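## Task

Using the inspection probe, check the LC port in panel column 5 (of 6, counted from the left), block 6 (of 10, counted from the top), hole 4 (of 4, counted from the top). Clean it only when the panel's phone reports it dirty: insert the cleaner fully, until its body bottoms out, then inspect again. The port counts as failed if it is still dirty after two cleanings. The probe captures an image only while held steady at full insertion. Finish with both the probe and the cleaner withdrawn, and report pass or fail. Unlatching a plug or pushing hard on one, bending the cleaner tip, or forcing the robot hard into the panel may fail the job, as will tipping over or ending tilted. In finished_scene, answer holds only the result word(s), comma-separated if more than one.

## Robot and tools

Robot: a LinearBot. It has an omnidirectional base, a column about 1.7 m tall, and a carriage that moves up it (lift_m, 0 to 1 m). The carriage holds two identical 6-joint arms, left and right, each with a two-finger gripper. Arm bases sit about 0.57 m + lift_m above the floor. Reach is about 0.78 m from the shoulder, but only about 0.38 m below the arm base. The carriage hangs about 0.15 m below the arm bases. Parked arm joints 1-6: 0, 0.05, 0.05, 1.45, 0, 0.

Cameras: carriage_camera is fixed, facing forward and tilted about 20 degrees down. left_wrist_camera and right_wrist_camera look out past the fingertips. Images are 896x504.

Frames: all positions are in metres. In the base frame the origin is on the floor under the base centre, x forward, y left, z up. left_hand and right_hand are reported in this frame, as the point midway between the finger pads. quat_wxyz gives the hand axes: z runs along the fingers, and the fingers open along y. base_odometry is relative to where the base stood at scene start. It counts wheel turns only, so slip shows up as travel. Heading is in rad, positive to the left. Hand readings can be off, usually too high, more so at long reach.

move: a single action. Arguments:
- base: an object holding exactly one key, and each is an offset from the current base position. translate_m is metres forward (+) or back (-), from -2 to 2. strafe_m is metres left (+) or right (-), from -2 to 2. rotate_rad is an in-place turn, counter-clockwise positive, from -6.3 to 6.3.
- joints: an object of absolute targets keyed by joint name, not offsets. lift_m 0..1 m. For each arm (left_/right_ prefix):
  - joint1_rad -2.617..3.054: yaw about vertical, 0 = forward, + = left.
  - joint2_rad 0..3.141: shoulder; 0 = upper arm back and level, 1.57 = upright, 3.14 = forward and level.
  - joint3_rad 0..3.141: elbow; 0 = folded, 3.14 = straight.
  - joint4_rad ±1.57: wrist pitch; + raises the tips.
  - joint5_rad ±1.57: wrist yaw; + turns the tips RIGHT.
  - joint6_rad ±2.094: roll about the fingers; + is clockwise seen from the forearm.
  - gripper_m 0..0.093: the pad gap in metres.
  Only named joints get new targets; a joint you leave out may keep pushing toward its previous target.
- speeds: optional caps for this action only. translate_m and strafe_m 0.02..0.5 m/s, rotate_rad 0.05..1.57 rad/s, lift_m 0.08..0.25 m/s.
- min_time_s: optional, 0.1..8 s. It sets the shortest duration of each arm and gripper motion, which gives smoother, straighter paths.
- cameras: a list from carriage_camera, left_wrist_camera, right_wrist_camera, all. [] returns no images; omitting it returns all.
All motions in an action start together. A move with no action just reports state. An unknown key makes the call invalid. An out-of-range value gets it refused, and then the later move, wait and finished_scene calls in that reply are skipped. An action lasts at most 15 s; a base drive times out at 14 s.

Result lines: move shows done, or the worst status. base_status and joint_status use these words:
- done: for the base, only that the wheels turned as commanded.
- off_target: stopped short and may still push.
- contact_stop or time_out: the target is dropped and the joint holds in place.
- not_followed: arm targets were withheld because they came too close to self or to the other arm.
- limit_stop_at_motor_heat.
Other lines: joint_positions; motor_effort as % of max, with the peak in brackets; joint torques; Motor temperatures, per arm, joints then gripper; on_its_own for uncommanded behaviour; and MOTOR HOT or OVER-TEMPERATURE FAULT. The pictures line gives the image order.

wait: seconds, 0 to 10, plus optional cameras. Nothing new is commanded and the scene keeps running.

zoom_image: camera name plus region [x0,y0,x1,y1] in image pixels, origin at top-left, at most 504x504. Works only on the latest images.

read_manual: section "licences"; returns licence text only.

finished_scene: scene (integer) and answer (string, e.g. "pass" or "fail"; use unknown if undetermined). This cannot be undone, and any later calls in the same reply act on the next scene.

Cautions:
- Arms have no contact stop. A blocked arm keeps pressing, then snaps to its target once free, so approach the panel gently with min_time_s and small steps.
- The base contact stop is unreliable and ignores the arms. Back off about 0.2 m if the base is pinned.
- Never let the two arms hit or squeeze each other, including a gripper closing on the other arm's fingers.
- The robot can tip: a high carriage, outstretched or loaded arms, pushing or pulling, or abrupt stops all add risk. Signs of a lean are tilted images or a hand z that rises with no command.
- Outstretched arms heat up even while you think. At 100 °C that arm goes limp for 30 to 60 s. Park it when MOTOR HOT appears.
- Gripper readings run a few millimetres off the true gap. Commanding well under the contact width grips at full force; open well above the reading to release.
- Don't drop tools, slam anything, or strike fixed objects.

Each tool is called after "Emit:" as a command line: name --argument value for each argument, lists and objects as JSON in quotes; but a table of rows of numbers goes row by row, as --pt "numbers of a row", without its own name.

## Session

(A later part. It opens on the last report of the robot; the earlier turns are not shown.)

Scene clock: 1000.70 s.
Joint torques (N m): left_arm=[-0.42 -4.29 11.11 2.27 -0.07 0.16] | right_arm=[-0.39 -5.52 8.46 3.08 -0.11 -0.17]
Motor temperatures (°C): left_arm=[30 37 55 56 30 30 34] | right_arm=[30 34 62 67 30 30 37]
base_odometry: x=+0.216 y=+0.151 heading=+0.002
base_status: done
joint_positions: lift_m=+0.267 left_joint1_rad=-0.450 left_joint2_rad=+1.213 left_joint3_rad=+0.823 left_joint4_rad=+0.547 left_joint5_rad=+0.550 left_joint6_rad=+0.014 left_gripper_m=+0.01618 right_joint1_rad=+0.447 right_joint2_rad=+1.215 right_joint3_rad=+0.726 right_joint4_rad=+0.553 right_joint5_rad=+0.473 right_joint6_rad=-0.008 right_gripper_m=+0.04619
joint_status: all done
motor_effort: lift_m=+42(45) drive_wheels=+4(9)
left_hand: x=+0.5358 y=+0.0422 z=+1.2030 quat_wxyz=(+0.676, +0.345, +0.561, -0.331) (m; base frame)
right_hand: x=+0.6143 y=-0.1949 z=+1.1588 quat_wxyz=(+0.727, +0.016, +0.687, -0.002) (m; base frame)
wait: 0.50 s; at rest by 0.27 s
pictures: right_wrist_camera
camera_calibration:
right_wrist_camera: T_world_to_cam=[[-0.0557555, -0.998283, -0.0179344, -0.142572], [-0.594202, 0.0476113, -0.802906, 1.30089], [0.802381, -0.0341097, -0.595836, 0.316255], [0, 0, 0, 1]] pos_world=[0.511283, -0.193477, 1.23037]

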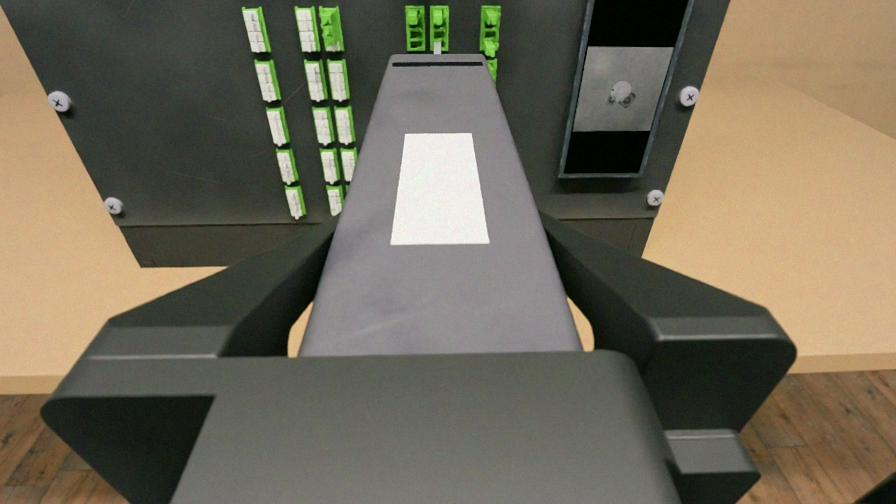

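Emit:
move --base '{"translate_m":0.003}' --speeds '{"translate_m":0.02}' --cameras '[]'

Emit:
wait --seconds 0.5 --cameras '["right_wrist_camera"]'

Emit:
zoom_image --camera "right_wrist_camera" --region '[420, 10, 460, 58]'

Scene clock: 1004.30 s.
Joint torques (N m): left_arm=[-0.39 -4.34 11.04 2.27 -0.06 0.15] | right_arm=[-0.39 -5.42 8.42 3.09 -0.12 -0.18]
Motor temperatures (°C): left_arm=[30 37 55 56 30 30 34] | right_arm=[30 34 62 67 30 30 37]
move: done
base_odometry: x=+0.219 y=+0.151 heading=+0.002
base_status: done
joint_positions: lift_m=+0.267 left_joint1_rad=-0.450 left_joint2_rad=+1.213 left_joint3_rad=+0.823 left_joint4_rad=+0.547 left_joint5_rad=+0.550 left_joint6_rad=+0.014 left_gripper_m=+0.01618 right_joint1_rad=+0.446 right_joint2_rad=+1.215 right_joint3_rad=+0.726 right_joint4_rad=+0.553 right_joint5_rad=+0.472 right_joint6_rad=-0.009 right_gripper_m=+0.04619
joint_status: not commanded
motor_effort: lift_m=+42(43) drive_wheels=+4(11)
left_hand: x=+0.5358 y=+0.0422 z=+1.2031 quat_wxyz=(+0.676, +0.345, +0.561, -0.331) (m; base frame)
right_hand: x=+0.6143 y=-0.1950 z=+1.1588 quat_wxyz=(+0.727, +0.016, +0.687, -0.002) (m; base frame)
pictures: none
No camera images: "cameras" was empty.

Scene clock: 1004.80 s.
Joint torques (N m): left_arm=[-0.43 -4.29 11.04 2.26 -0.07 0.16] | right_arm=[-0.32 -5.27 8.38 3.05 -0.14 -0.18]
Motor temperatures (°C): left_arm=[30 37 55 56 30 30 34] | right_arm=[30 34 62 67 30 30 37]
base_odometry: x=+0.219 y=+0.151 heading=+0.002
base_status: done
joint_positions: lift_m=+0.267 left_joint1_rad=-0.450 left_joint2_rad=+1.213 left_joint3_rad=+0.823 left_joint4_rad=+0.547 left_joint5_rad=+0.550 left_joint6_rad=+0.014 left_gripper_m=+0.01618 right_joint1_rad=+0.446 right_joint2_rad=+1.215 right_joint3_rad=+0.726 right_joint4_rad=+0.553 right_joint5_rad=+0.472 right_joint6_rad=-0.009 right_gripper_m=+0.04619
joint_status: not commanded
motor_effort: lift_m=+42(43) drive_wheels=+4(11)
left_hand: x=+0.5358 y=+0.0422 z=+1.2031 quat_wxyz=(+0.676, +0.345, +0.561, -0.331) (m; base frame)
right_hand: x=+0.6143 y=-0.1950 z=+1.1588 quat_wxyz=(+0.727, +0.016, +0.687, -0.002) (m; base frame)
wait: 0.50 s; at rest by 0.27 s
pictures: right_wrist_camera
camera_calibration:
right_wrist_camera: T_world_to_cam=[[-0.0556861, -0.998295, -0.0174934, -0.143152], [-0.594213, 0.0472157, -0.80292, 1.30084], [0.802377, -0.0343167, -0.59583, 0.316209], [0, 0, 0, 1]] pos_world=[0.511283, -0.193477, 1.23037]

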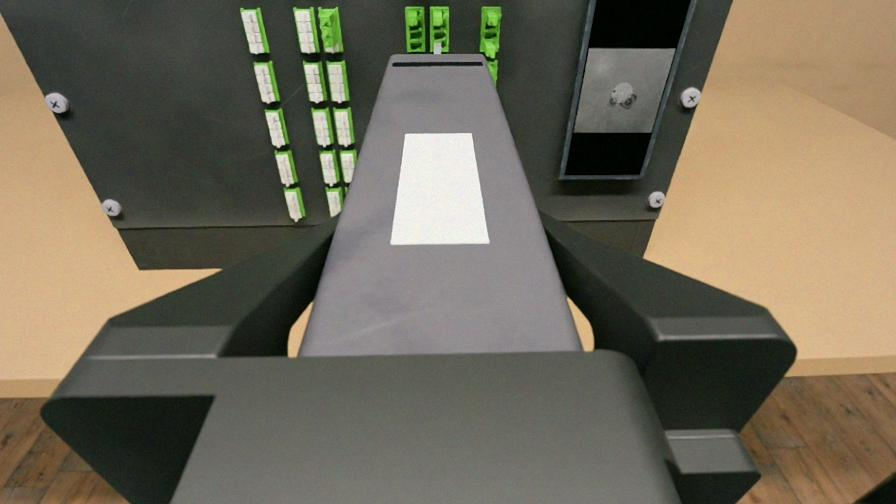

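Scaled by 10.500 from the camera's 896x504 image, which has a finer 1280x720 frame.

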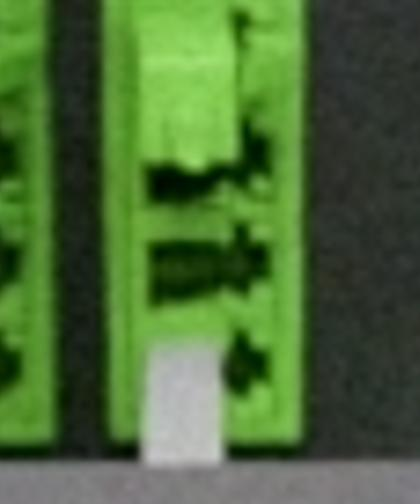

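Good. Continue.

Emit:
move --base '{"translate_m":0.004}' --speeds '{"translate_m":0.02}' --cameras '[]'

Emit:
wait --seconds 0.5 --cameras '["right_wrist_camera"]'

Emit:
zoom_image --camera "right_wrist_camera" --region '[420, 10, 460, 58]'

Scene clock: 1007.40 s.
Joint torques (N m): left_arm=[-0.43 -4.34 11.04 2.28 -0.06 0.16] | right_arm=[-0.34 -5.57 8.36 3.05 -0.12 -0.13]
Motor temperatures (°C): left_arm=[30 37 55 56 30 30 34] | right_arm=[30 34 62 67 30 30 37]
move: done
base_odometry: x=+0.223 y=+0.152 heading=+0.002
base_status: done
joint_positions: lift_m=+0.267 left_joint1_rad=-0.450 left_joint2_rad=+1.213 left_joint3_rad=+0.823 left_joint4_rad=+0.546 left_joint5_rad=+0.550 left_joint6_rad=+0.014 left_gripper_m=+0.01618 right_joint1_rad=+0.446 right_joint2_rad=+1.215 right_joint3_rad=+0.726 right_joint4_rad=+0.553 right_joint5_rad=+0.472 right_joint6_rad=-0.009 right_gripper_m=+0.04619
joint_status: not commanded
motor_effort: lift_m=+42(42) drive_wheels=-3(13)
left_hand: x=+0.5359 y=+0.0422 z=+1.2029 quat_wxyz=(+0.676, +0.345, +0.561, -0.331) (m; base frame)
right_hand: x=+0.6143 y=-0.1950 z=+1.1588 quat_wxyz=(+0.727, +0.016, +0.687, -0.002) (m; base frame)
pictures: none
No camera images: "cameras" was empty.

Scene clock: 1007.90 s.
Joint torques (N m): left_arm=[-0.43 -4.33 11.12 2.28 -0.06 0.16] | right_arm=[-0.21 -5.45 8.39 3.08 -0.11 -0.16]
Motor temperatures (°C): left_arm=[30 37 55 56 30 30 34] | right_arm=[30 34 62 67 30 30 37]
base_odometry: x=+0.223 y=+0.152 heading=+0.002
base_status: done
joint_positions: lift_m=+0.267 left_joint1_rad=-0.450 left_joint2_rad=+1.213 left_joint3_rad=+0.823 left_joint4_rad=+0.546 left_joint5_rad=+0.550 left_joint6_rad=+0.014 left_gripper_m=+0.01618 right_joint1_rad=+0.446 right_joint2_rad=+1.215 right_joint3_rad=+0.726 right_joint4_rad=+0.553 right_joint5_rad=+0.472 right_joint6_rad=-0.009 right_gripper_m=+0.04619
joint_status: not commanded
motor_effort: lift_m=+42(42) drive_wheels=-3(13)
left_hand: x=+0.5359 y=+0.0422 z=+1.2029 quat_wxyz=(+0.676, +0.345, +0.561, -0.331) (m; base frame)
right_hand: x=+0.6143 y=-0.1950 z=+1.1588 quat_wxyz=(+0.727, +0.016, +0.687, -0.002) (m; base frame)
wait: 0.50 s; at rest by 0.27 s
pictures: right_wrist_camera
camera_calibration:
right_wrist_camera: T_world_to_cam=[[-0.0556861, -0.998295, -0.0174934, -0.143152], [-0.594213, 0.0472157, -0.80292, 1.30084], [0.802377, -0.0343167, -0.59583, 0.316209], [0, 0, 0, 1]] pos_world=[0.511283, -0.193477, 1.23037]

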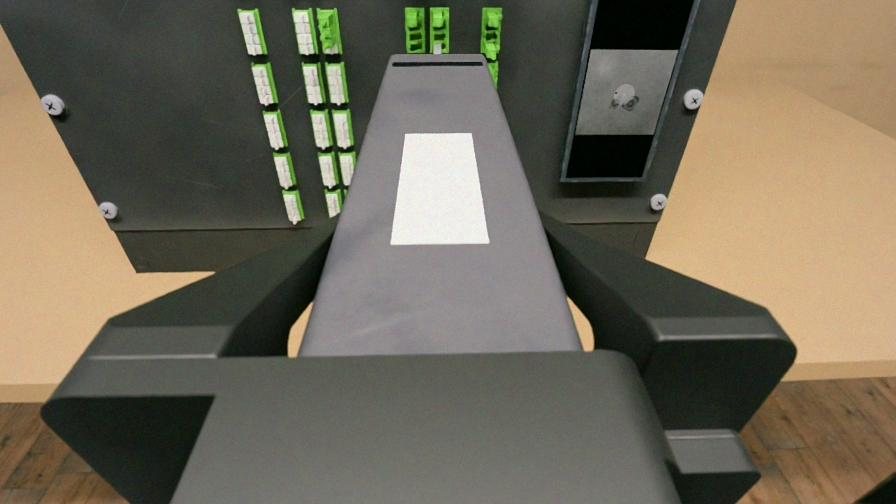

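Scaled by 10.500 from the camera's 896x504 image, which has a finer 1280x720 frame.

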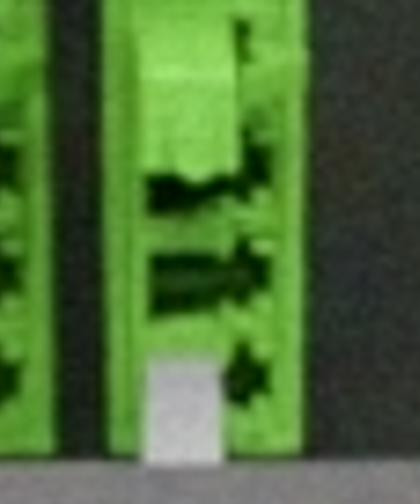

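Emit:
move --base '{"translate_m":0.004}' --speeds '{"translate_m":0.02}' --cameras '[]'

Emit:
move --base '{"translate_m":0.002}' --speeds '{"translate_m":0.02}' --cameras '["right_wrist_camera"]'

Emit:
zoom_image --camera "right_wrist_camera" --region '[420, 10, 460, 58]'

Scene clock: 1011.37 s.
Joint torques (N m): left_arm=[-0.42 -4.4 11.11 2.27 -0.07 0.16] | right_arm=[-0.35 -5.38 8.47 3.07 -0.22 -0.15]
Motor temperatures (°C): left_arm=[30 37 55 56 30 30 34] | right_arm=[30 34 62 67 30 30 37]
move: done
base_odometry: x=+0.227 y=+0.152 heading=+0.002
base_status: done
joint_positions: lift_m=+0.267 left_joint1_rad=-0.450 left_joint2_rad=+1.213 left_joint3_rad=+0.823 left_joint4_rad=+0.546 left_joint5_rad=+0.550 left_joint6_rad=+0.014 left_gripper_m=+0.01618 right_joint1_rad=+0.447 right_joint2_rad=+1.215 right_joint3_rad=+0.726 right_joint4_rad=+0.552 right_joint5_rad=+0.481 right_joint6_rad=-0.009 right_gripper_m=+0.04619
joint_status: not commanded
motor_effort: lift_m=+42(43) drive_wheels=+4(12)
left_hand: x=+0.5359 y=+0.0422 z=+1.2029 quat_wxyz=(+0.676, +0.345, +0.561, -0.331) (m; base frame)
right_hand: x=+0.6143 y=-0.1963 z=+1.1586 quat_wxyz=(+0.727, +0.019, +0.687, -0.005) (m; base frame)
pictures: none
No camera images: "cameras" was empty.

Scene clock: 1011.93 s.
Joint torques (N m): left_arm=[-0.4 -4.33 11.07 2.28 -0.07 0.16] | right_arm=[-0.72 -4.6 8.2 3.18 -0.26 -0.15]
Motor temperatures (°C): left_arm=[30 37 55 56 30 30 34] | right_arm=[30 34 62 67 30 30 37]
move: done
base_odometry: x=+0.228 y=+0.152 heading=+0.003
base_status: done
joint_positions: lift_m=+0.267 left_joint1_rad=-0.450 left_joint2_rad=+1.213 left_joint3_rad=+0.823 left_joint4_rad=+0.547 left_joint5_rad=+0.550 left_joint6_rad=+0.014 left_gripper_m=+0.01618 right_joint1_rad=+0.450 right_joint2_rad=+1.206 right_joint3_rad=+0.726 right_joint4_rad=+0.542 right_joint5_rad=+0.485 right_joint6_rad=-0.009 right_gripper_m=+0.04619
joint_status: not commanded
motor_effort: lift_m=+41(43) drive_wheels=+5(13)
left_hand: x=+0.5358 y=+0.0422 z=+1.2030 quat_wxyz=(+0.676, +0.345, +0.561, -0.331) (m; base frame)
right_hand: x=+0.6124 y=-0.1964 z=+1.1597 quat_wxyz=(+0.726, +0.019, +0.687, -0.006) (m; base frame)
pictures: right_wrist_camera
camera_calibration:
right_wrist_camera: T_world_to_cam=[[-0.0648668, -0.997741, -0.017482, -0.138965], [-0.595099, 0.0527404, -0.80192, 1.30097], [0.801031, -0.0416145, -0.597175, 0.319215], [0, 0, 0, 1]] pos_world=[0.509488, -0.19398, 1.23147]

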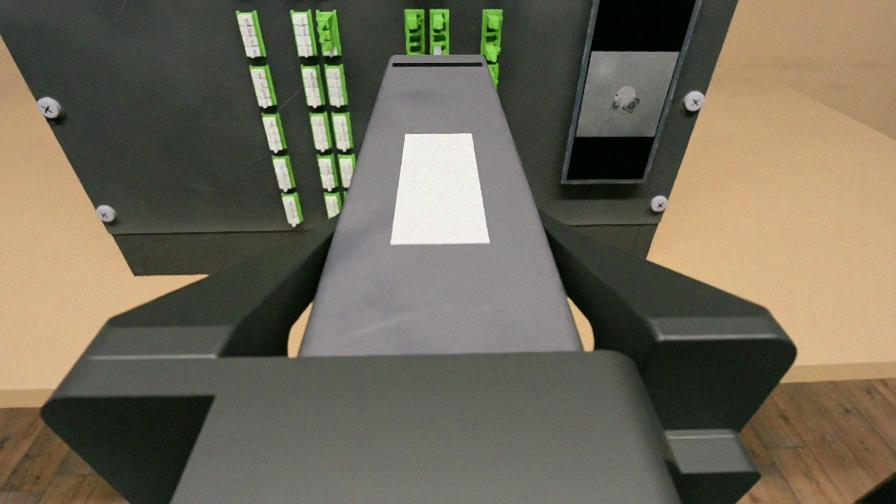

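Scaled by 10.500 from the camera's 896x504 image, which has a finer 1280x720 frame.

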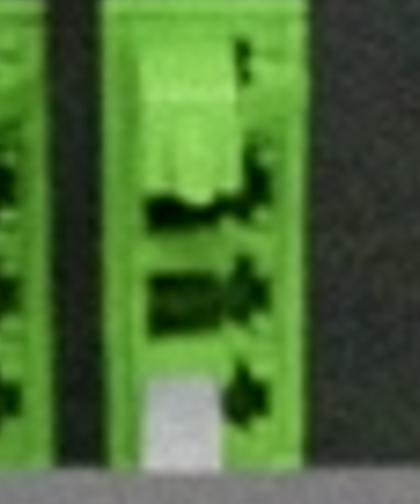

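Emit:
wait --seconds 2 --cameras '["right_wrist_camera"]'

Emit:
zoom_image --camera "right_wrist_camera" --region '[575, 15, 705, 145]'

Scene clock: 1026.63 s.
Joint torques (N m): left_arm=[-0.39 -4.36 11.06 2.26 -0.07 0.16] | right_arm=[-0.75 -4.63 8.44 3.21 -0.23 -0.18]
Motor temperatures (°C): left_arm=[30 37 56 56 30 30 34] | right_arm=[30 34 63 66 30 30 37]
base_odometry: x=+0.228 y=+0.152 heading=+0.003
base_status: done
joint_positions: lift_m=+0.267 left_joint1_rad=-0.450 left_joint2_rad=+1.213 left_joint3_rad=+0.823 left_joint4_rad=+0.547 left_joint5_rad=+0.550 left_joint6_rad=+0.014 left_gripper_m=+0.01618 right_joint1_rad=+0.450 right_joint2_rad=+1.206 right_joint3_rad=+0.726 right_joint4_rad=+0.542 right_joint5_rad=+0.485 right_joint6_rad=-0.009 right_gripper_m=+0.04619
joint_status: not commanded
motor_effort: lift_m=+41(43) drive_wheels=+5(13)
left_hand: x=+0.5358 y=+0.0422 z=+1.2030 quat_wxyz=(+0.676, +0.345, +0.561, -0.331) (m; base frame)
right_hand: x=+0.6124 y=-0.1964 z=+1.1597 quat_wxyz=(+0.726, +0.019, +0.687, -0.006) (m; base frame)
wait: 2.00 s; at rest from the start
pictures: right_wrist_camera
camera_calibration:
right_wrist_camera: T_world_to_cam=[[-0.0648668, -0.997741, -0.017482, -0.138965], [-0.595099, 0.0527404, -0.80192, 1.30097], [0.801031, -0.0416145, -0.597175, 0.319215], [0, 0, 0, 1]] pos_world=[0.509488, -0.19398, 1.23147]

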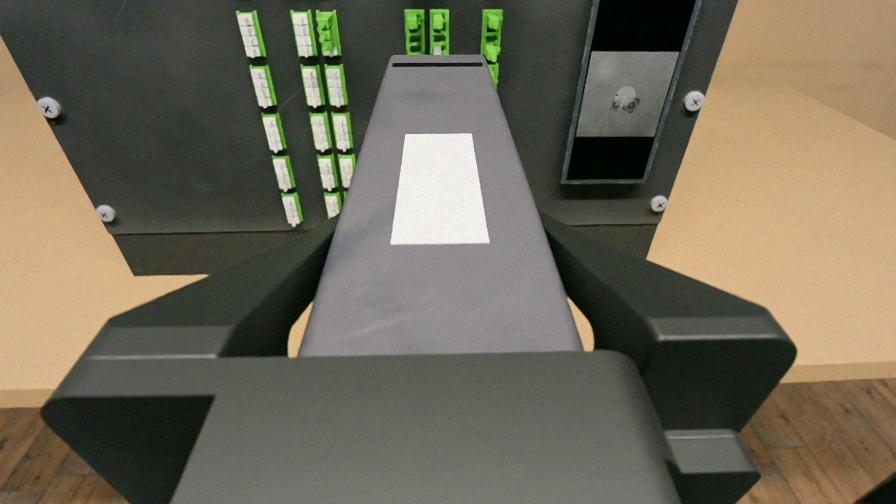

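Scaled by 3.877 from the camera's 896x504 image, which has a finer 1280x720 frame.

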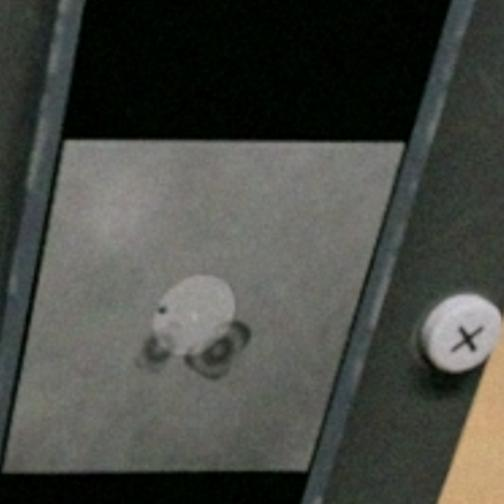

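Emit:
move --base '{"translate_m": 0.0025}' --speeds '{"translate_m": 0.02}' --cameras '[]'

Emit:
wait --seconds 2 --cameras '["right_wrist_camera"]'

Emit:
zoom_image --camera "right_wrist_camera" --region '[575, 15, 705, 145]'

Emit:
zoom_image --camera "right_wrist_camera" --region '[420, 10, 460, 58]'

Scene clock: 1029.60 s.
Joint torques (N m): left_arm=[-0.43 -4.27 11.06 2.28 -0.06 0.16] | right_arm=[-1.21 -3.74 8.58 3.31 -0.31 -0.15]
Motor temperatures (°C): left_arm=[30 37 56 56 30 30 34] | right_arm=[30 33 63 66 30 30 37]
move: done
base_odometry: x=+0.231 y=+0.152 heading=+0.003
base_status: done
joint_positions: lift_m=+0.267 left_joint1_rad=-0.450 left_joint2_rad=+1.213 left_joint3_rad=+0.823 left_joint4_rad=+0.547 left_joint5_rad=+0.550 left_joint6_rad=+0.014 left_gripper_m=+0.01618 right_joint1_rad=+0.455 right_joint2_rad=+1.197 right_joint3_rad=+0.726 right_joint4_rad=+0.531 right_joint5_rad=+0.492 right_joint6_rad=-0.009 right_gripper_m=+0.04619
joint_status: not commanded
motor_effort: lift_m=+41(43) drive_wheels=+5(13)
left_hand: x=+0.5358 y=+0.0422 z=+1.2031 quat_wxyz=(+0.676, +0.345, +0.561, -0.331) (m; base frame)
right_hand: x=+0.6103 y=-0.1963 z=+1.1605 quat_wxyz=(+0.726, +0.020, +0.688, -0.006) (m; base frame)
pictures: none
No camera images: "cameras" was empty.

Scene clock: 1031.60 s.
Joint torques (N m): left_arm=[-0.4 -4.31 11.08 2.26 -0.07 0.15] | right_arm=[-1.2 -3.62 8.4 3.31 -0.33 -0.16]
Motor temperatures (°C): left_arm=[30 37 56 56 30 30 34] | right_arm=[30 33 63 67 30 30 37]
base_odometry: x=+0.231 y=+0.152 heading=+0.003
base_status: done
joint_positions: lift_m=+0.267 left_joint1_rad=-0.450 left_joint2_rad=+1.213 left_joint3_rad=+0.823 left_joint4_rad=+0.547 left_joint5_rad=+0.550 left_joint6_rad=+0.014 left_gripper_m=+0.01618 right_joint1_rad=+0.455 right_joint2_rad=+1.197 right_joint3_rad=+0.726 right_joint4_rad=+0.531 right_joint5_rad=+0.492 right_joint6_rad=-0.009 right_gripper_m=+0.04619
joint_status: not commanded
motor_effort: lift_m=+42(43) drive_wheels=+5(13)
left_hand: x=+0.5358 y=+0.0422 z=+1.2031 quat_wxyz=(+0.676, +0.345, +0.561, -0.331) (m; base frame)
right_hand: x=+0.6103 y=-0.1963 z=+1.1605 quat_wxyz=(+0.726, +0.020, +0.688, -0.006) (m; base frame)
wait: 2.00 s; at rest by 0.27 s
pictures: right_wrist_camera
camera_calibration:
right_wrist_camera: T_world_to_cam=[[-0.0664401, -0.99765, -0.0167294, -0.138881], [-0.596833, 0.0531721, -0.800602, 1.30004], [0.79961, -0.0432074, -0.598963, 0.324019], [0, 0, 0, 1]] pos_world=[0.507591, -0.19368, 1.23257]

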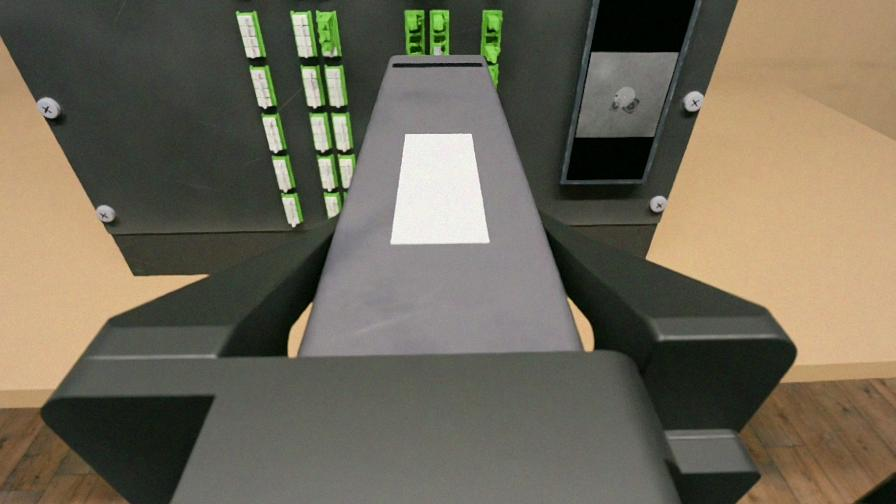

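Scaled by 3.877 from the camera's 896x504 image, which has a finer 1280x720 frame.

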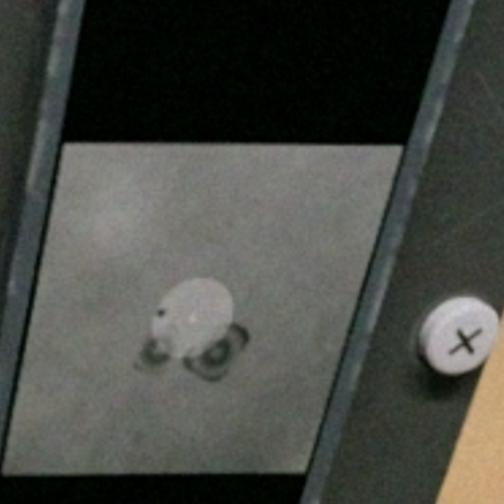

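Scaled by 10.500 from the camera's 896x504 image, which has a finer 1280x720 frame.

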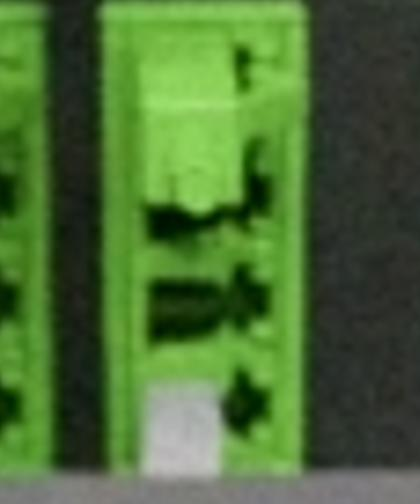

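Emit:
move --base '{"translate_m": -0.006}' --speeds '{"translate_m": 0.02}' --cameras '[]'

Emit:
wait --seconds 0.5 --cameras '["right_wrist_camera"]'

Emit:
zoom_image --camera "right_wrist_camera" --region '[420, 10, 460, 58]'

Scene clock: 1036.33 s.
Joint torques (N m): left_arm=[-0.39 -4.31 11.11 2.27 -0.07 0.16] | right_arm=[-0.17 -4.93 8.43 3.13 -0.11 -0.15]
Motor temperatures (°C): left_arm=[30 37 56 56 30 30 34] | right_arm=[30 33 63 68 30 30 37]
move: done
base_odometry: x=+0.225 y=+0.152 heading=+0.002
base_status: done
joint_positions: lift_m=+0.267 left_joint1_rad=-0.450 left_joint2_rad=+1.213 left_joint3_rad=+0.823 left_joint4_rad=+0.547 left_joint5_rad=+0.550 left_joint6_rad=+0.014 left_gripper_m=+0.01618 right_joint1_rad=+0.445 right_joint2_rad=+1.210 right_joint3_rad=+0.726 right_joint4_rad=+0.548 right_joint5_rad=+0.472 right_joint6_rad=-0.009 right_gripper_m=+0.04619
joint_status: not commanded
motor_effort: lift_m=+41(43) drive_wheels=+3(7)
left_hand: x=+0.5358 y=+0.0422 z=+1.2031 quat_wxyz=(+0.676, +0.345, +0.561, -0.331) (m; base frame)
right_hand: x=+0.6138 y=-0.1959 z=+1.1592 quat_wxyz=(+0.727, +0.016, +0.687, -0.003) (m; base frame)
pictures: none
No camera images: "cameras" was empty.

Scene clock: 1036.83 s.
Joint torques (N m): left_arm=[-0.43 -4.4 11.06 2.27 -0.08 0.15] | right_arm=[-0.18 -5.07 8.43 3.11 -0.12 -0.15]
Motor temperatures (°C): left_arm=[30 37 56 56 30 30 34] | right_arm=[30 33 63 68 30 30 37]
base_odometry: x=+0.225 y=+0.152 heading=+0.002
base_status: done
joint_positions: lift_m=+0.267 left_joint1_rad=-0.450 left_joint2_rad=+1.213 left_joint3_rad=+0.823 left_joint4_rad=+0.547 left_joint5_rad=+0.550 left_joint6_rad=+0.014 left_gripper_m=+0.01618 right_joint1_rad=+0.445 right_joint2_rad=+1.210 right_joint3_rad=+0.726 right_joint4_rad=+0.548 right_joint5_rad=+0.472 right_joint6_rad=-0.009 right_gripper_m=+0.04619
joint_status: not commanded
motor_effort: lift_m=+42(43) drive_wheels=+3(7)
left_hand: x=+0.5358 y=+0.0422 z=+1.2031 quat_wxyz=(+0.676, +0.345, +0.561, -0.331) (m; base frame)
right_hand: x=+0.6138 y=-0.1959 z=+1.1592 quat_wxyz=(+0.727, +0.016, +0.687, -0.003) (m; base frame)
wait: 0.50 s; at rest by 0.27 s
pictures: right_wrist_camera
camera_calibration:
right_wrist_camera: T_world_to_cam=[[-0.0569045, -0.998233, -0.017086, -0.143835], [-0.594661, 0.0476357, -0.802564, 1.30093], [0.80196, -0.0355091, -0.596321, 0.317525], [0, 0, 0, 1]] pos_world=[0.510784, -0.194277, 1.23097]

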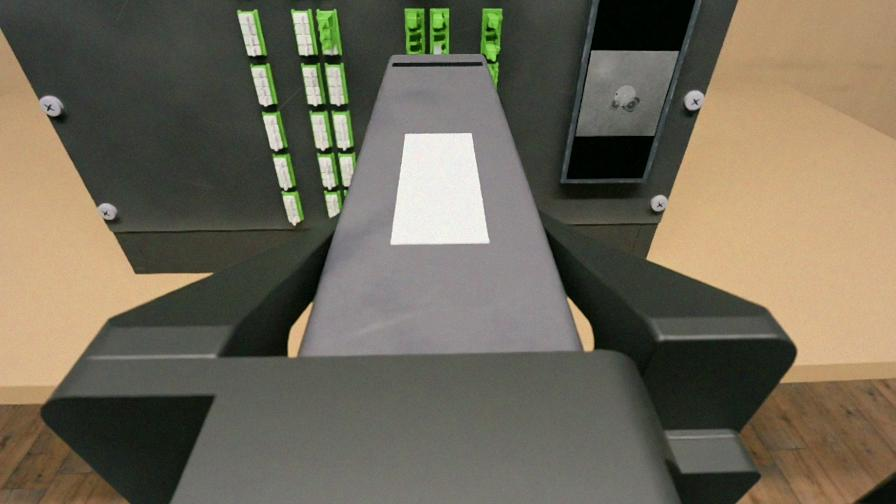

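Scaled by 10.500 from the camera's 896x504 image, which has a finer 1280x720 frame.

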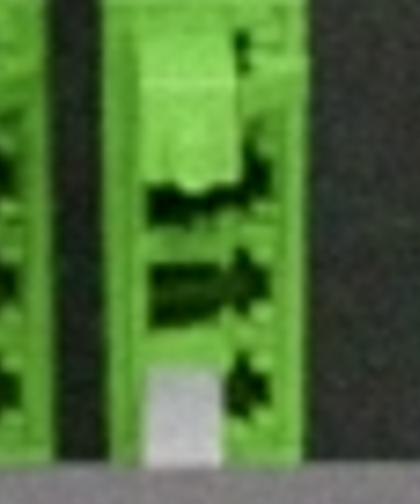

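Emit:
move --base '{"translate_m": 0.004}' --speeds '{"translate_m": 0.02}' --cameras '[]'

Emit:
wait --seconds 0.5 --cameras '["right_wrist_camera"]'

Emit:
zoom_image --camera "right_wrist_camera" --region '[420, 10, 460, 58]'

Scene clock: 1041.20 s.
Joint torques (N m): left_arm=[-0.39 -4.33 11.12 2.24 -0.06 0.16] | right_arm=[-0.64 -4.89 8.57 3.16 -0.26 -0.14]
Motor temperatures (°C): left_arm=[30 37 56 56 30 30 34] | right_arm=[30 33 63 68 30 30 37]
move: done
base_odometry: x=+0.229 y=+0.152 heading=+0.003
base_status: done
joint_positions: lift_m=+0.267 left_joint1_rad=-0.450 left_joint2_rad=+1.213 left_joint3_rad=+0.823 left_joint4_rad=+0.547 left_joint5_rad=+0.550 left_joint6_rad=+0.014 left_gripper_m=+0.01618 right_joint1_rad=+0.450 right_joint2_rad=+1.207 right_joint3_rad=+0.726 right_joint4_rad=+0.544 right_joint5_rad=+0.485 right_joint6_rad=-0.009 right_gripper_m=+0.04619
joint_status: not commanded
motor_effort: lift_m=+41(43) drive_wheels=+5(13)
left_hand: x=+0.5359 y=+0.0422 z=+1.2031 quat_wxyz=(+0.676, +0.345, +0.561, -0.331) (m; base frame)
right_hand: x=+0.6127 y=-0.1964 z=+1.1594 quat_wxyz=(+0.726, +0.019, +0.687, -0.006) (m; base frame)
pictures: none
No camera images: "cameras" was empty.

Scene clock: 1041.70 s.
Joint torques (N m): left_arm=[-0.4 -4.37 11.1 2.25 -0.06 0.16] | right_arm=[-0.69 -4.74 8.54 3.16 -0.26 -0.15]
Motor temperatures (°C): left_arm=[30 37 56 56 30 30 34] | right_arm=[30 33 63 68 30 30 37]
base_odometry: x=+0.229 y=+0.152 heading=+0.003
base_status: done
joint_positions: lift_m=+0.267 left_joint1_rad=-0.450 left_joint2_rad=+1.213 left_joint3_rad=+0.823 left_joint4_rad=+0.547 left_joint5_rad=+0.550 left_joint6_rad=+0.014 left_gripper_m=+0.01618 right_joint1_rad=+0.450 right_joint2_rad=+1.207 right_joint3_rad=+0.726 right_joint4_rad=+0.544 right_joint5_rad=+0.485 right_joint6_rad=-0.009 right_gripper_m=+0.04619
joint_status: not commanded
motor_effort: lift_m=+41(43) drive_wheels=+5(13)
left_hand: x=+0.5359 y=+0.0422 z=+1.2031 quat_wxyz=(+0.676, +0.345, +0.561, -0.331) (m; base frame)
right_hand: x=+0.6127 y=-0.1964 z=+1.1594 quat_wxyz=(+0.726, +0.019, +0.687, -0.006) (m; base frame)
wait: 0.50 s; at rest by 0.27 s
pictures: right_wrist_camera
camera_calibration:
right_wrist_camera: T_world_to_cam=[[-0.0652882, -0.997712, -0.017547, -0.138549], [-0.595115, 0.053046, -0.801888, 1.30101], [0.800984, -0.0419113, -0.597217, 0.318876], [0, 0, 0, 1]] pos_world=[0.509788, -0.193881, 1.23127]

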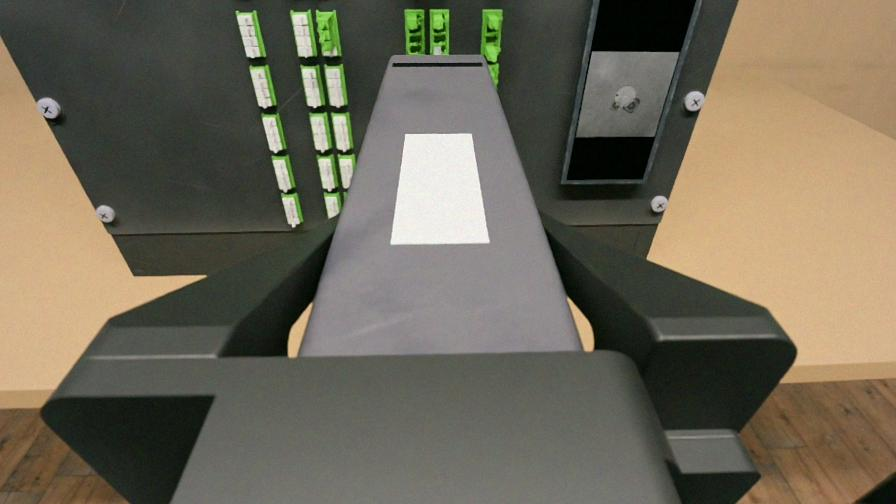

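Scaled by 10.500 from the camera's 896x504 image, which has a finer 1280x720 frame.

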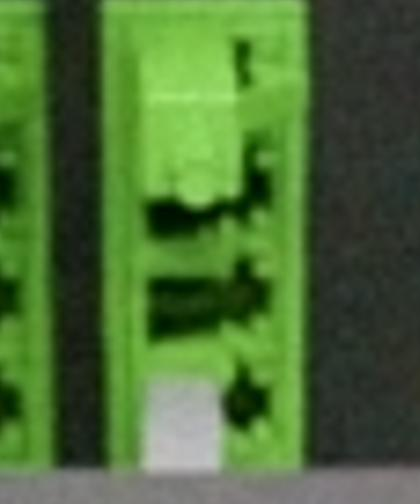

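Emit:
move --base '{"strafe_m": -0.001}' --speeds '{"strafe_m": 0.02}' --cameras '[]'

Emit:
wait --seconds 0.5 --cameras '["right_wrist_camera"]'

Emit:
zoom_image --camera "right_wrist_camera" --region '[420, 10, 460, 58]'

Scene clock: 1046.17 s.
Joint torques (N m): left_arm=[-0.31 -4.26 11.03 2.27 -0.06 0.16] | right_arm=[-0.57 -4.72 8.46 3.16 -0.24 -0.17]
Motor temperatures (°C): left_arm=[30 37 56 56 30 30 34] | right_arm=[30 33 63 69 30 30 37]
move: done
base_odometry: x=+0.229 y=+0.151 heading=+0.003
base_status: done
joint_positions: lift_m=+0.267 left_joint1_rad=-0.451 left_joint2_rad=+1.213 left_joint3_rad=+0.823 left_joint4_rad=+0.547 left_joint5_rad=+0.550 left_joint6_rad=+0.014 left_gripper_m=+0.01618 right_joint1_rad=+0.450 right_joint2_rad=+1.207 right_joint3_rad=+0.726 right_joint4_rad=+0.544 right_joint5_rad=+0.484 right_joint6_rad=-0.009 right_gripper_m=+0.04619
joint_status: not commanded
motor_effort: lift_m=+41(43) drive_wheels=+3(5)
left_hand: x=+0.5357 y=+0.0421 z=+1.2031 quat_wxyz=(+0.676, +0.345, +0.561, -0.331) (m; base frame)
right_hand: x=+0.6127 y=-0.1961 z=+1.1595 quat_wxyz=(+0.726, +0.019, +0.687, -0.005) (m; base frame)
pictures: none
No camera images: "cameras" was empty.

Scene clock: 1046.67 s.
Joint torques (N m): left_arm=[-0.35 -4.36 11.1 2.27 -0.06 0.16] | right_arm=[-0.75 -4.67 8.47 3.19 -0.22 -0.14]
Motor temperatures (°C): left_arm=[30 37 56 56 30 30 34] | right_arm=[30 33 63 69 30 30 37]
base_odometry: x=+0.229 y=+0.151 heading=+0.003
base_status: done
joint_positions: lift_m=+0.267 left_joint1_rad=-0.451 left_joint2_rad=+1.213 left_joint3_rad=+0.823 left_joint4_rad=+0.547 left_joint5_rad=+0.550 left_joint6_rad=+0.014 left_gripper_m=+0.01618 right_joint1_rad=+0.450 right_joint2_rad=+1.207 right_joint3_rad=+0.726 right_joint4_rad=+0.544 right_joint5_rad=+0.484 right_joint6_rad=-0.009 right_gripper_m=+0.04619
joint_status: not commanded
motor_effort: lift_m=+42(43) drive_wheels=+3(5)
left_hand: x=+0.5357 y=+0.0421 z=+1.2031 quat_wxyz=(+0.676, +0.345, +0.561, -0.331) (m; base frame)
right_hand: x=+0.6127 y=-0.1961 z=+1.1595 quat_wxyz=(+0.726, +0.019, +0.687, -0.005) (m; base frame)
wait: 0.50 s; at rest by 0.27 s
pictures: right_wrist_camera
camera_calibration:
right_wrist_camera: T_world_to_cam=[[-0.0637303, -0.997815, -0.0174397, -0.139394], [-0.595112, 0.0520263, -0.801957, 1.30089], [0.801112, -0.0407304, -0.597127, 0.318934], [0, 0, 0, 1]] pos_world=[0.509788, -0.19378, 1.23127]

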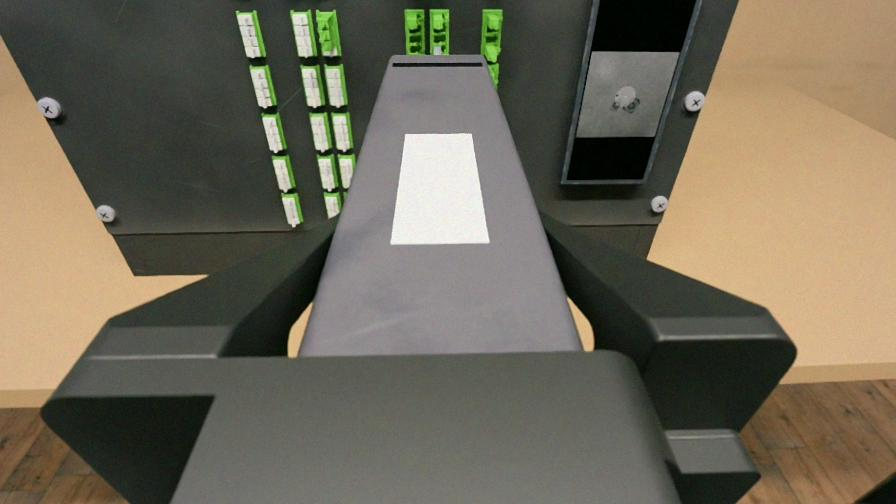

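Scaled by 10.500 from the camera's 896x504 image, which has a finer 1280x720 frame.

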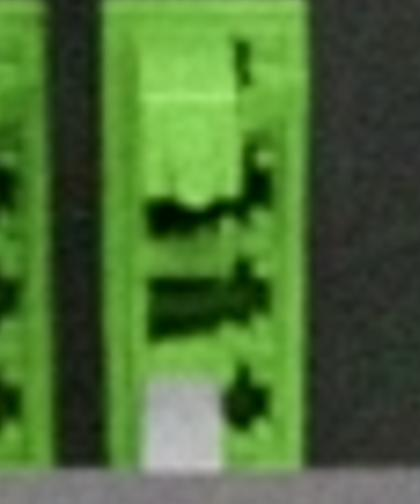

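Emit:
move --base '{"strafe_m": -0.001}' --speeds '{"strafe_m": 0.02}' --cameras '[]'

Emit:
move --base '{"translate_m": 0.0035}' --speeds '{"translate_m": 0.02}' --cameras '[]'

Emit:
wait --seconds 2 --cameras '["right_wrist_camera"]'

Emit:
zoom_image --camera "right_wrist_camera" --region '[420, 10, 460, 58]'

Emit:
zoom_image --camera "right_wrist_camera" --region '[575, 15, 705, 145]'

Scene clock: 1050.90 s.
Joint torques (N m): left_arm=[-0.38 -4.34 11.04 2.27 -0.07 0.16] | right_arm=[-0.59 -4.89 8.36 3.19 -0.2 -0.16]
Motor temperatures (°C): left_arm=[30 37 56 56 30 30 34] | right_arm=[30 33 63 69 30 30 37]
move: done
base_odometry: x=+0.229 y=+0.150 heading=+0.003
base_status: done
joint_positions: lift_m=+0.267 left_joint1_rad=-0.451 left_joint2_rad=+1.213 left_joint3_rad=+0.823 left_joint4_rad=+0.547 left_joint5_rad=+0.550 left_joint6_rad=+0.014 left_gripper_m=+0.01618 right_joint1_rad=+0.450 right_joint2_rad=+1.207 right_joint3_rad=+0.726 right_joint4_rad=+0.544 right_joint5_rad=+0.482 right_joint6_rad=-0.009 right_gripper_m=+0.04619
joint_status: not commanded
motor_effort: lift_m=+42(43) drive_wheels=+2(6)
left_hand: x=+0.5357 y=+0.0421 z=+1.2031 quat_wxyz=(+0.676, +0.345, +0.561, -0.331) (m; base frame)
right_hand: x=+0.6127 y=-0.1958 z=+1.1595 quat_wxyz=(+0.726, +0.018, +0.687, -0.005) (m; base frame)
pictures: none
No camera images: "cameras" was empty.

Scene clock: 1051.47 s.
Joint torques (N m): left_arm=[-0.35 -4.31 11.12 2.26 -0.07 0.15] | right_arm=[-1.42 -3.77 8.43 3.34 -0.33 -0.17]
Motor temperatures (°C): left_arm=[30 37 56 56 30 30 34] | right_arm=[30 33 63 69 30 30 37]
move: done
base_odometry: x=+0.232 y=+0.150 heading=+0.003
base_status: done
joint_positions: lift_m=+0.267 left_joint1_rad=-0.451 left_joint2_rad=+1.213 left_joint3_rad=+0.823 left_joint4_rad=+0.547 left_joint5_rad=+0.550 left_joint6_rad=+0.014 left_gripper_m=+0.01618 right_joint1_rad=+0.457 right_joint2_rad=+1.196 right_joint3_rad=+0.726 right_joint4_rad=+0.530 right_joint5_rad=+0.491 right_joint6_rad=-0.009 right_gripper_m=+0.04619
joint_status: not commanded
motor_effort: lift_m=+42(43) drive_wheels=+5(16)
left_hand: x=+0.5356 y=+0.0420 z=+1.2032 quat_wxyz=(+0.676, +0.345, +0.561, -0.331) (m; base frame)
right_hand: x=+0.6102 y=-0.1957 z=+1.1605 quat_wxyz=(+0.725, +0.019, +0.688, -0.006) (m; base frame)
pictures: none
No camera images: "cameras" was empty.

Scene clock: 1053.47 s.
Joint torques (N m): left_arm=[-0.31 -4.34 11.08 2.26 -0.07 0.15] | right_arm=[-1.32 -3.58 8.49 3.35 -0.29 -0.15]
Motor temperatures (°C): left_arm=[30 37 56 56 30 30 34] | right_arm=[30 33 63 69 30 30 37]
base_odometry: x=+0.232 y=+0.150 heading=+0.003
base_status: done
joint_positions: lift_m=+0.267 left_joint1_rad=-0.451 left_joint2_rad=+1.213 left_joint3_rad=+0.823 left_joint4_rad=+0.547 left_joint5_rad=+0.550 left_joint6_rad=+0.014 left_gripper_m=+0.01618 right_joint1_rad=+0.457 right_joint2_rad=+1.196 right_joint3_rad=+0.726 right_joint4_rad=+0.530 right_joint5_rad=+0.491 right_joint6_rad=-0.009 right_gripper_m=+0.04619
joint_status: not commanded
motor_effort: lift_m=+43(43) drive_wheels=+5(16)
left_hand: x=+0.5356 y=+0.0420 z=+1.2032 quat_wxyz=(+0.676, +0.345, +0.561, -0.331) (m; base frame)
right_hand: x=+0.6102 y=-0.1957 z=+1.1605 quat_wxyz=(+0.725, +0.019, +0.688, -0.006) (m; base frame)
wait: 2.00 s; at rest by 0.27 s
pictures: right_wrist_camera
camera_calibration:
right_wrist_camera: T_world_to_cam=[[-0.0641876, -0.997802, -0.0164827, -0.139963], [-0.59717, 0.0516381, -0.800451, 1.29965], [0.799542, -0.0415361, -0.599172, 0.324731], [0, 0, 0, 1]] pos_world=[0.507491, -0.193279, 1.23257]

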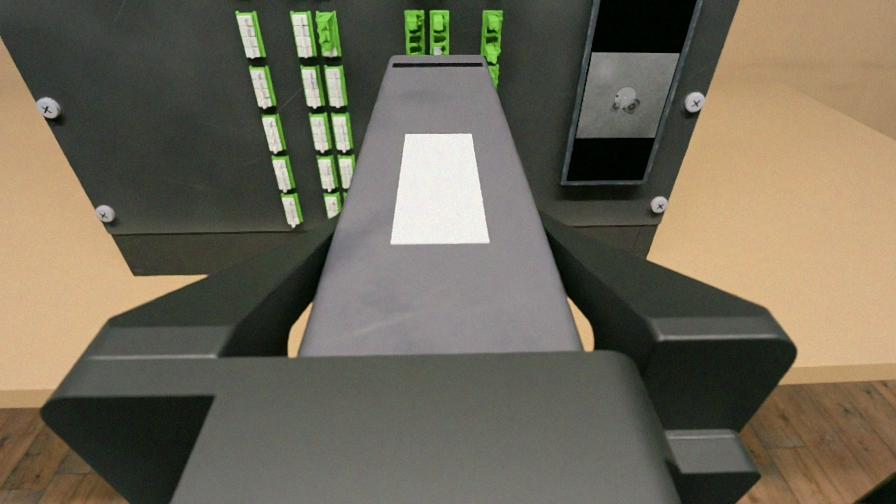

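Scaled by 10.500 from the camera's 896x504 image, which has a finer 1280x720 frame.

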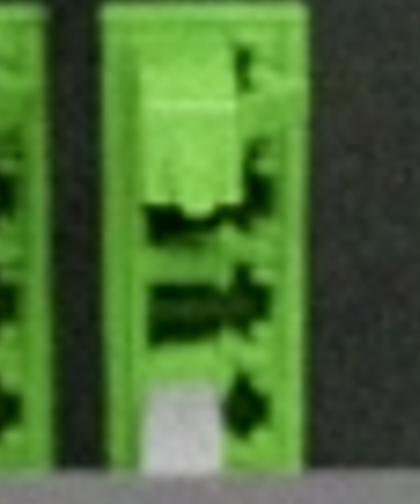

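Scaled by 3.877 from the camera's 896x504 image, which has a finer 1280x720 frame.

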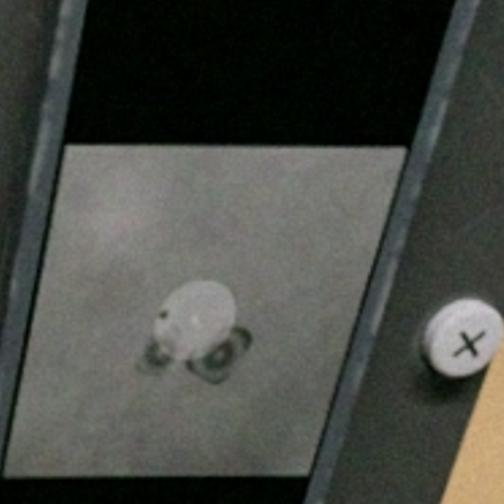

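Emit:
move --base '{"translate_m": -0.005}' --speeds '{"translate_m": 0.02}' --cameras '[]'

Emit:
move --joints '{"right_joint5_rad": 0.455}' --cameras '[]'

Emit:
wait --seconds 0.5 --cameras '["right_wrist_camera"]'

Emit:
zoom_image --camera "right_wrist_camera" --region '[420, 10, 460, 58]'

Scene clock: 1059.77 s.
Joint torques (N m): left_arm=[-0.4 -4.33 11.04 2.26 -0.06 0.15] | right_arm=[-0.5 -4.9 8.39 3.16 -0.12 -0.17]
Motor temperatures (°C): left_arm=[30 37 56 56 30 30 34] | right_arm=[30 33 64 70 30 30 37]
move: done
base_odometry: x=+0.227 y=+0.150 heading=+0.003
base_status: done
joint_positions: lift_m=+0.267 left_joint1_rad=-0.451 left_joint2_rad=+1.213 left_joint3_rad=+0.823 left_joint4_rad=+0.547 left_joint5_rad=+0.550 left_joint6_rad=+0.014 left_gripper_m=+0.01618 right_joint1_rad=+0.447 right_joint2_rad=+1.209 right_joint3_rad=+0.726 right_joint4_rad=+0.545 right_joint5_rad=+0.471 right_joint6_rad=-0.009 right_gripper_m=+0.04619
joint_status: not commanded
motor_effort: lift_m=+42(43) drive_wheels=+3(8)
left_hand: x=+0.5356 y=+0.0420 z=+1.2031 quat_wxyz=(+0.676, +0.345, +0.561, -0.331) (m; base frame)
right_hand: x=+0.6133 y=-0.1951 z=+1.1594 quat_wxyz=(+0.727, +0.015, +0.687, -0.002) (m; base frame)
pictures: none
No camera images: "cameras" was empty.

Scene clock: 1060.07 s.
Joint torques (N m): left_arm=[-0.35 -4.34 11.06 2.25 -0.07 0.15] | right_arm=[-0.5 -4.92 8.44 3.17 -0.17 -0.15]
Motor temperatures (°C): left_arm=[30 37 56 56 30 30 34] | right_arm=[30 33 64 70 30 30 37]
move: done
base_odometry: x=+0.227 y=+0.150 heading=+0.003
base_status: not commanded
joint_positions: lift_m=+0.267 left_joint1_rad=-0.451 left_joint2_rad=+1.213 left_joint3_rad=+0.823 left_joint4_rad=+0.547 left_joint5_rad=+0.550 left_joint6_rad=+0.014 left_gripper_m=+0.01618 right_joint1_rad=+0.447 right_joint2_rad=+1.209 right_joint3_rad=+0.726 right_joint4_rad=+0.545 right_joint5_rad=+0.469 right_joint6_rad=-0.009 right_gripper_m=+0.04619
joint_status: all done
motor_effort: lift_m=+42(42) drive_wheels=+2(3)
left_hand: x=+0.5356 y=+0.0420 z=+1.2031 quat_wxyz=(+0.676, +0.345, +0.561, -0.331) (m; base frame)
right_hand: x=+0.6133 y=-0.1948 z=+1.1594 quat_wxyz=(+0.727, +0.015, +0.687, -0.001) (m; base frame)
pictures: none
No camera images: "cameras" was empty.

Scene clock: 1060.57 s.
Joint torques (N m): left_arm=[-0.36 -4.37 11.06 2.26 -0.06 0.15] | right_arm=[-0.35 -4.88 8.39 3.15 -0.19 -0.16]
Motor temperatures (°C): left_arm=[30 37 56 56 30 30 34] | right_arm=[30 33 64 70 30 30 37]
base_odometry: x=+0.227 y=+0.150 heading=+0.003
base_status: not commanded
joint_positions: lift_m=+0.267 left_joint1_rad=-0.451 left_joint2_rad=+1.213 left_joint3_rad=+0.823 left_joint4_rad=+0.547 left_joint5_rad=+0.550 left_joint6_rad=+0.014 left_gripper_m=+0.01618 right_joint1_rad=+0.447 right_joint2_rad=+1.209 right_joint3_rad=+0.726 right_joint4_rad=+0.545 right_joint5_rad=+0.469 right_joint6_rad=-0.009 right_gripper_m=+0.04619
joint_status: all done
motor_effort: lift_m=+43(42) drive_wheels=+2(3)
left_hand: x=+0.5356 y=+0.0420 z=+1.2031 quat_wxyz=(+0.676, +0.345, +0.561, -0.331) (m; base frame)
right_hand: x=+0.6133 y=-0.1948 z=+1.1594 quat_wxyz=(+0.727, +0.015, +0.687, -0.001) (m; base frame)
wait: 0.50 s; at rest by 0.27 s
pictures: right_wrist_camera
camera_calibration:
right_wrist_camera: T_world_to_cam=[[-0.0519352, -0.998509, -0.0168189, -0.146072], [-0.595085, 0.0444682, -0.802432, 1.30026], [0.801983, -0.0316658, -0.596507, 0.318953], [0, 0, 0, 1]] pos_world=[0.510383, -0.193574, 1.23117]

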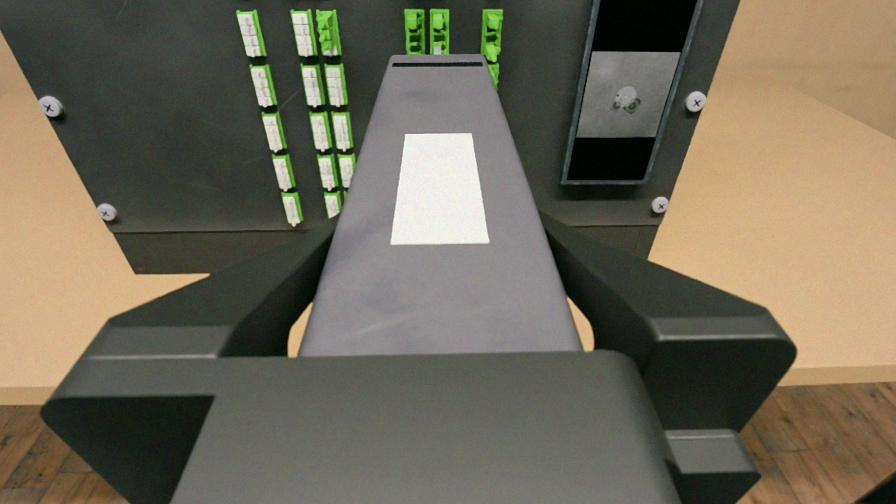

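Scaled by 10.500 from the camera's 896x504 image, which has a finer 1280x720 frame.

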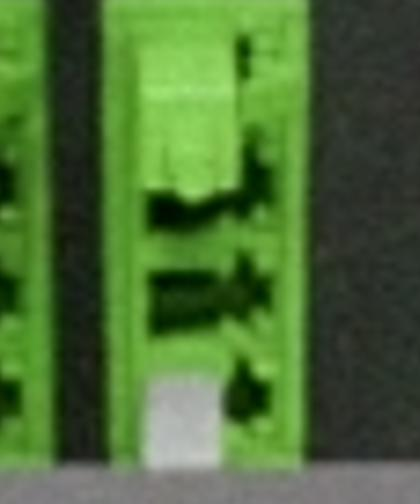

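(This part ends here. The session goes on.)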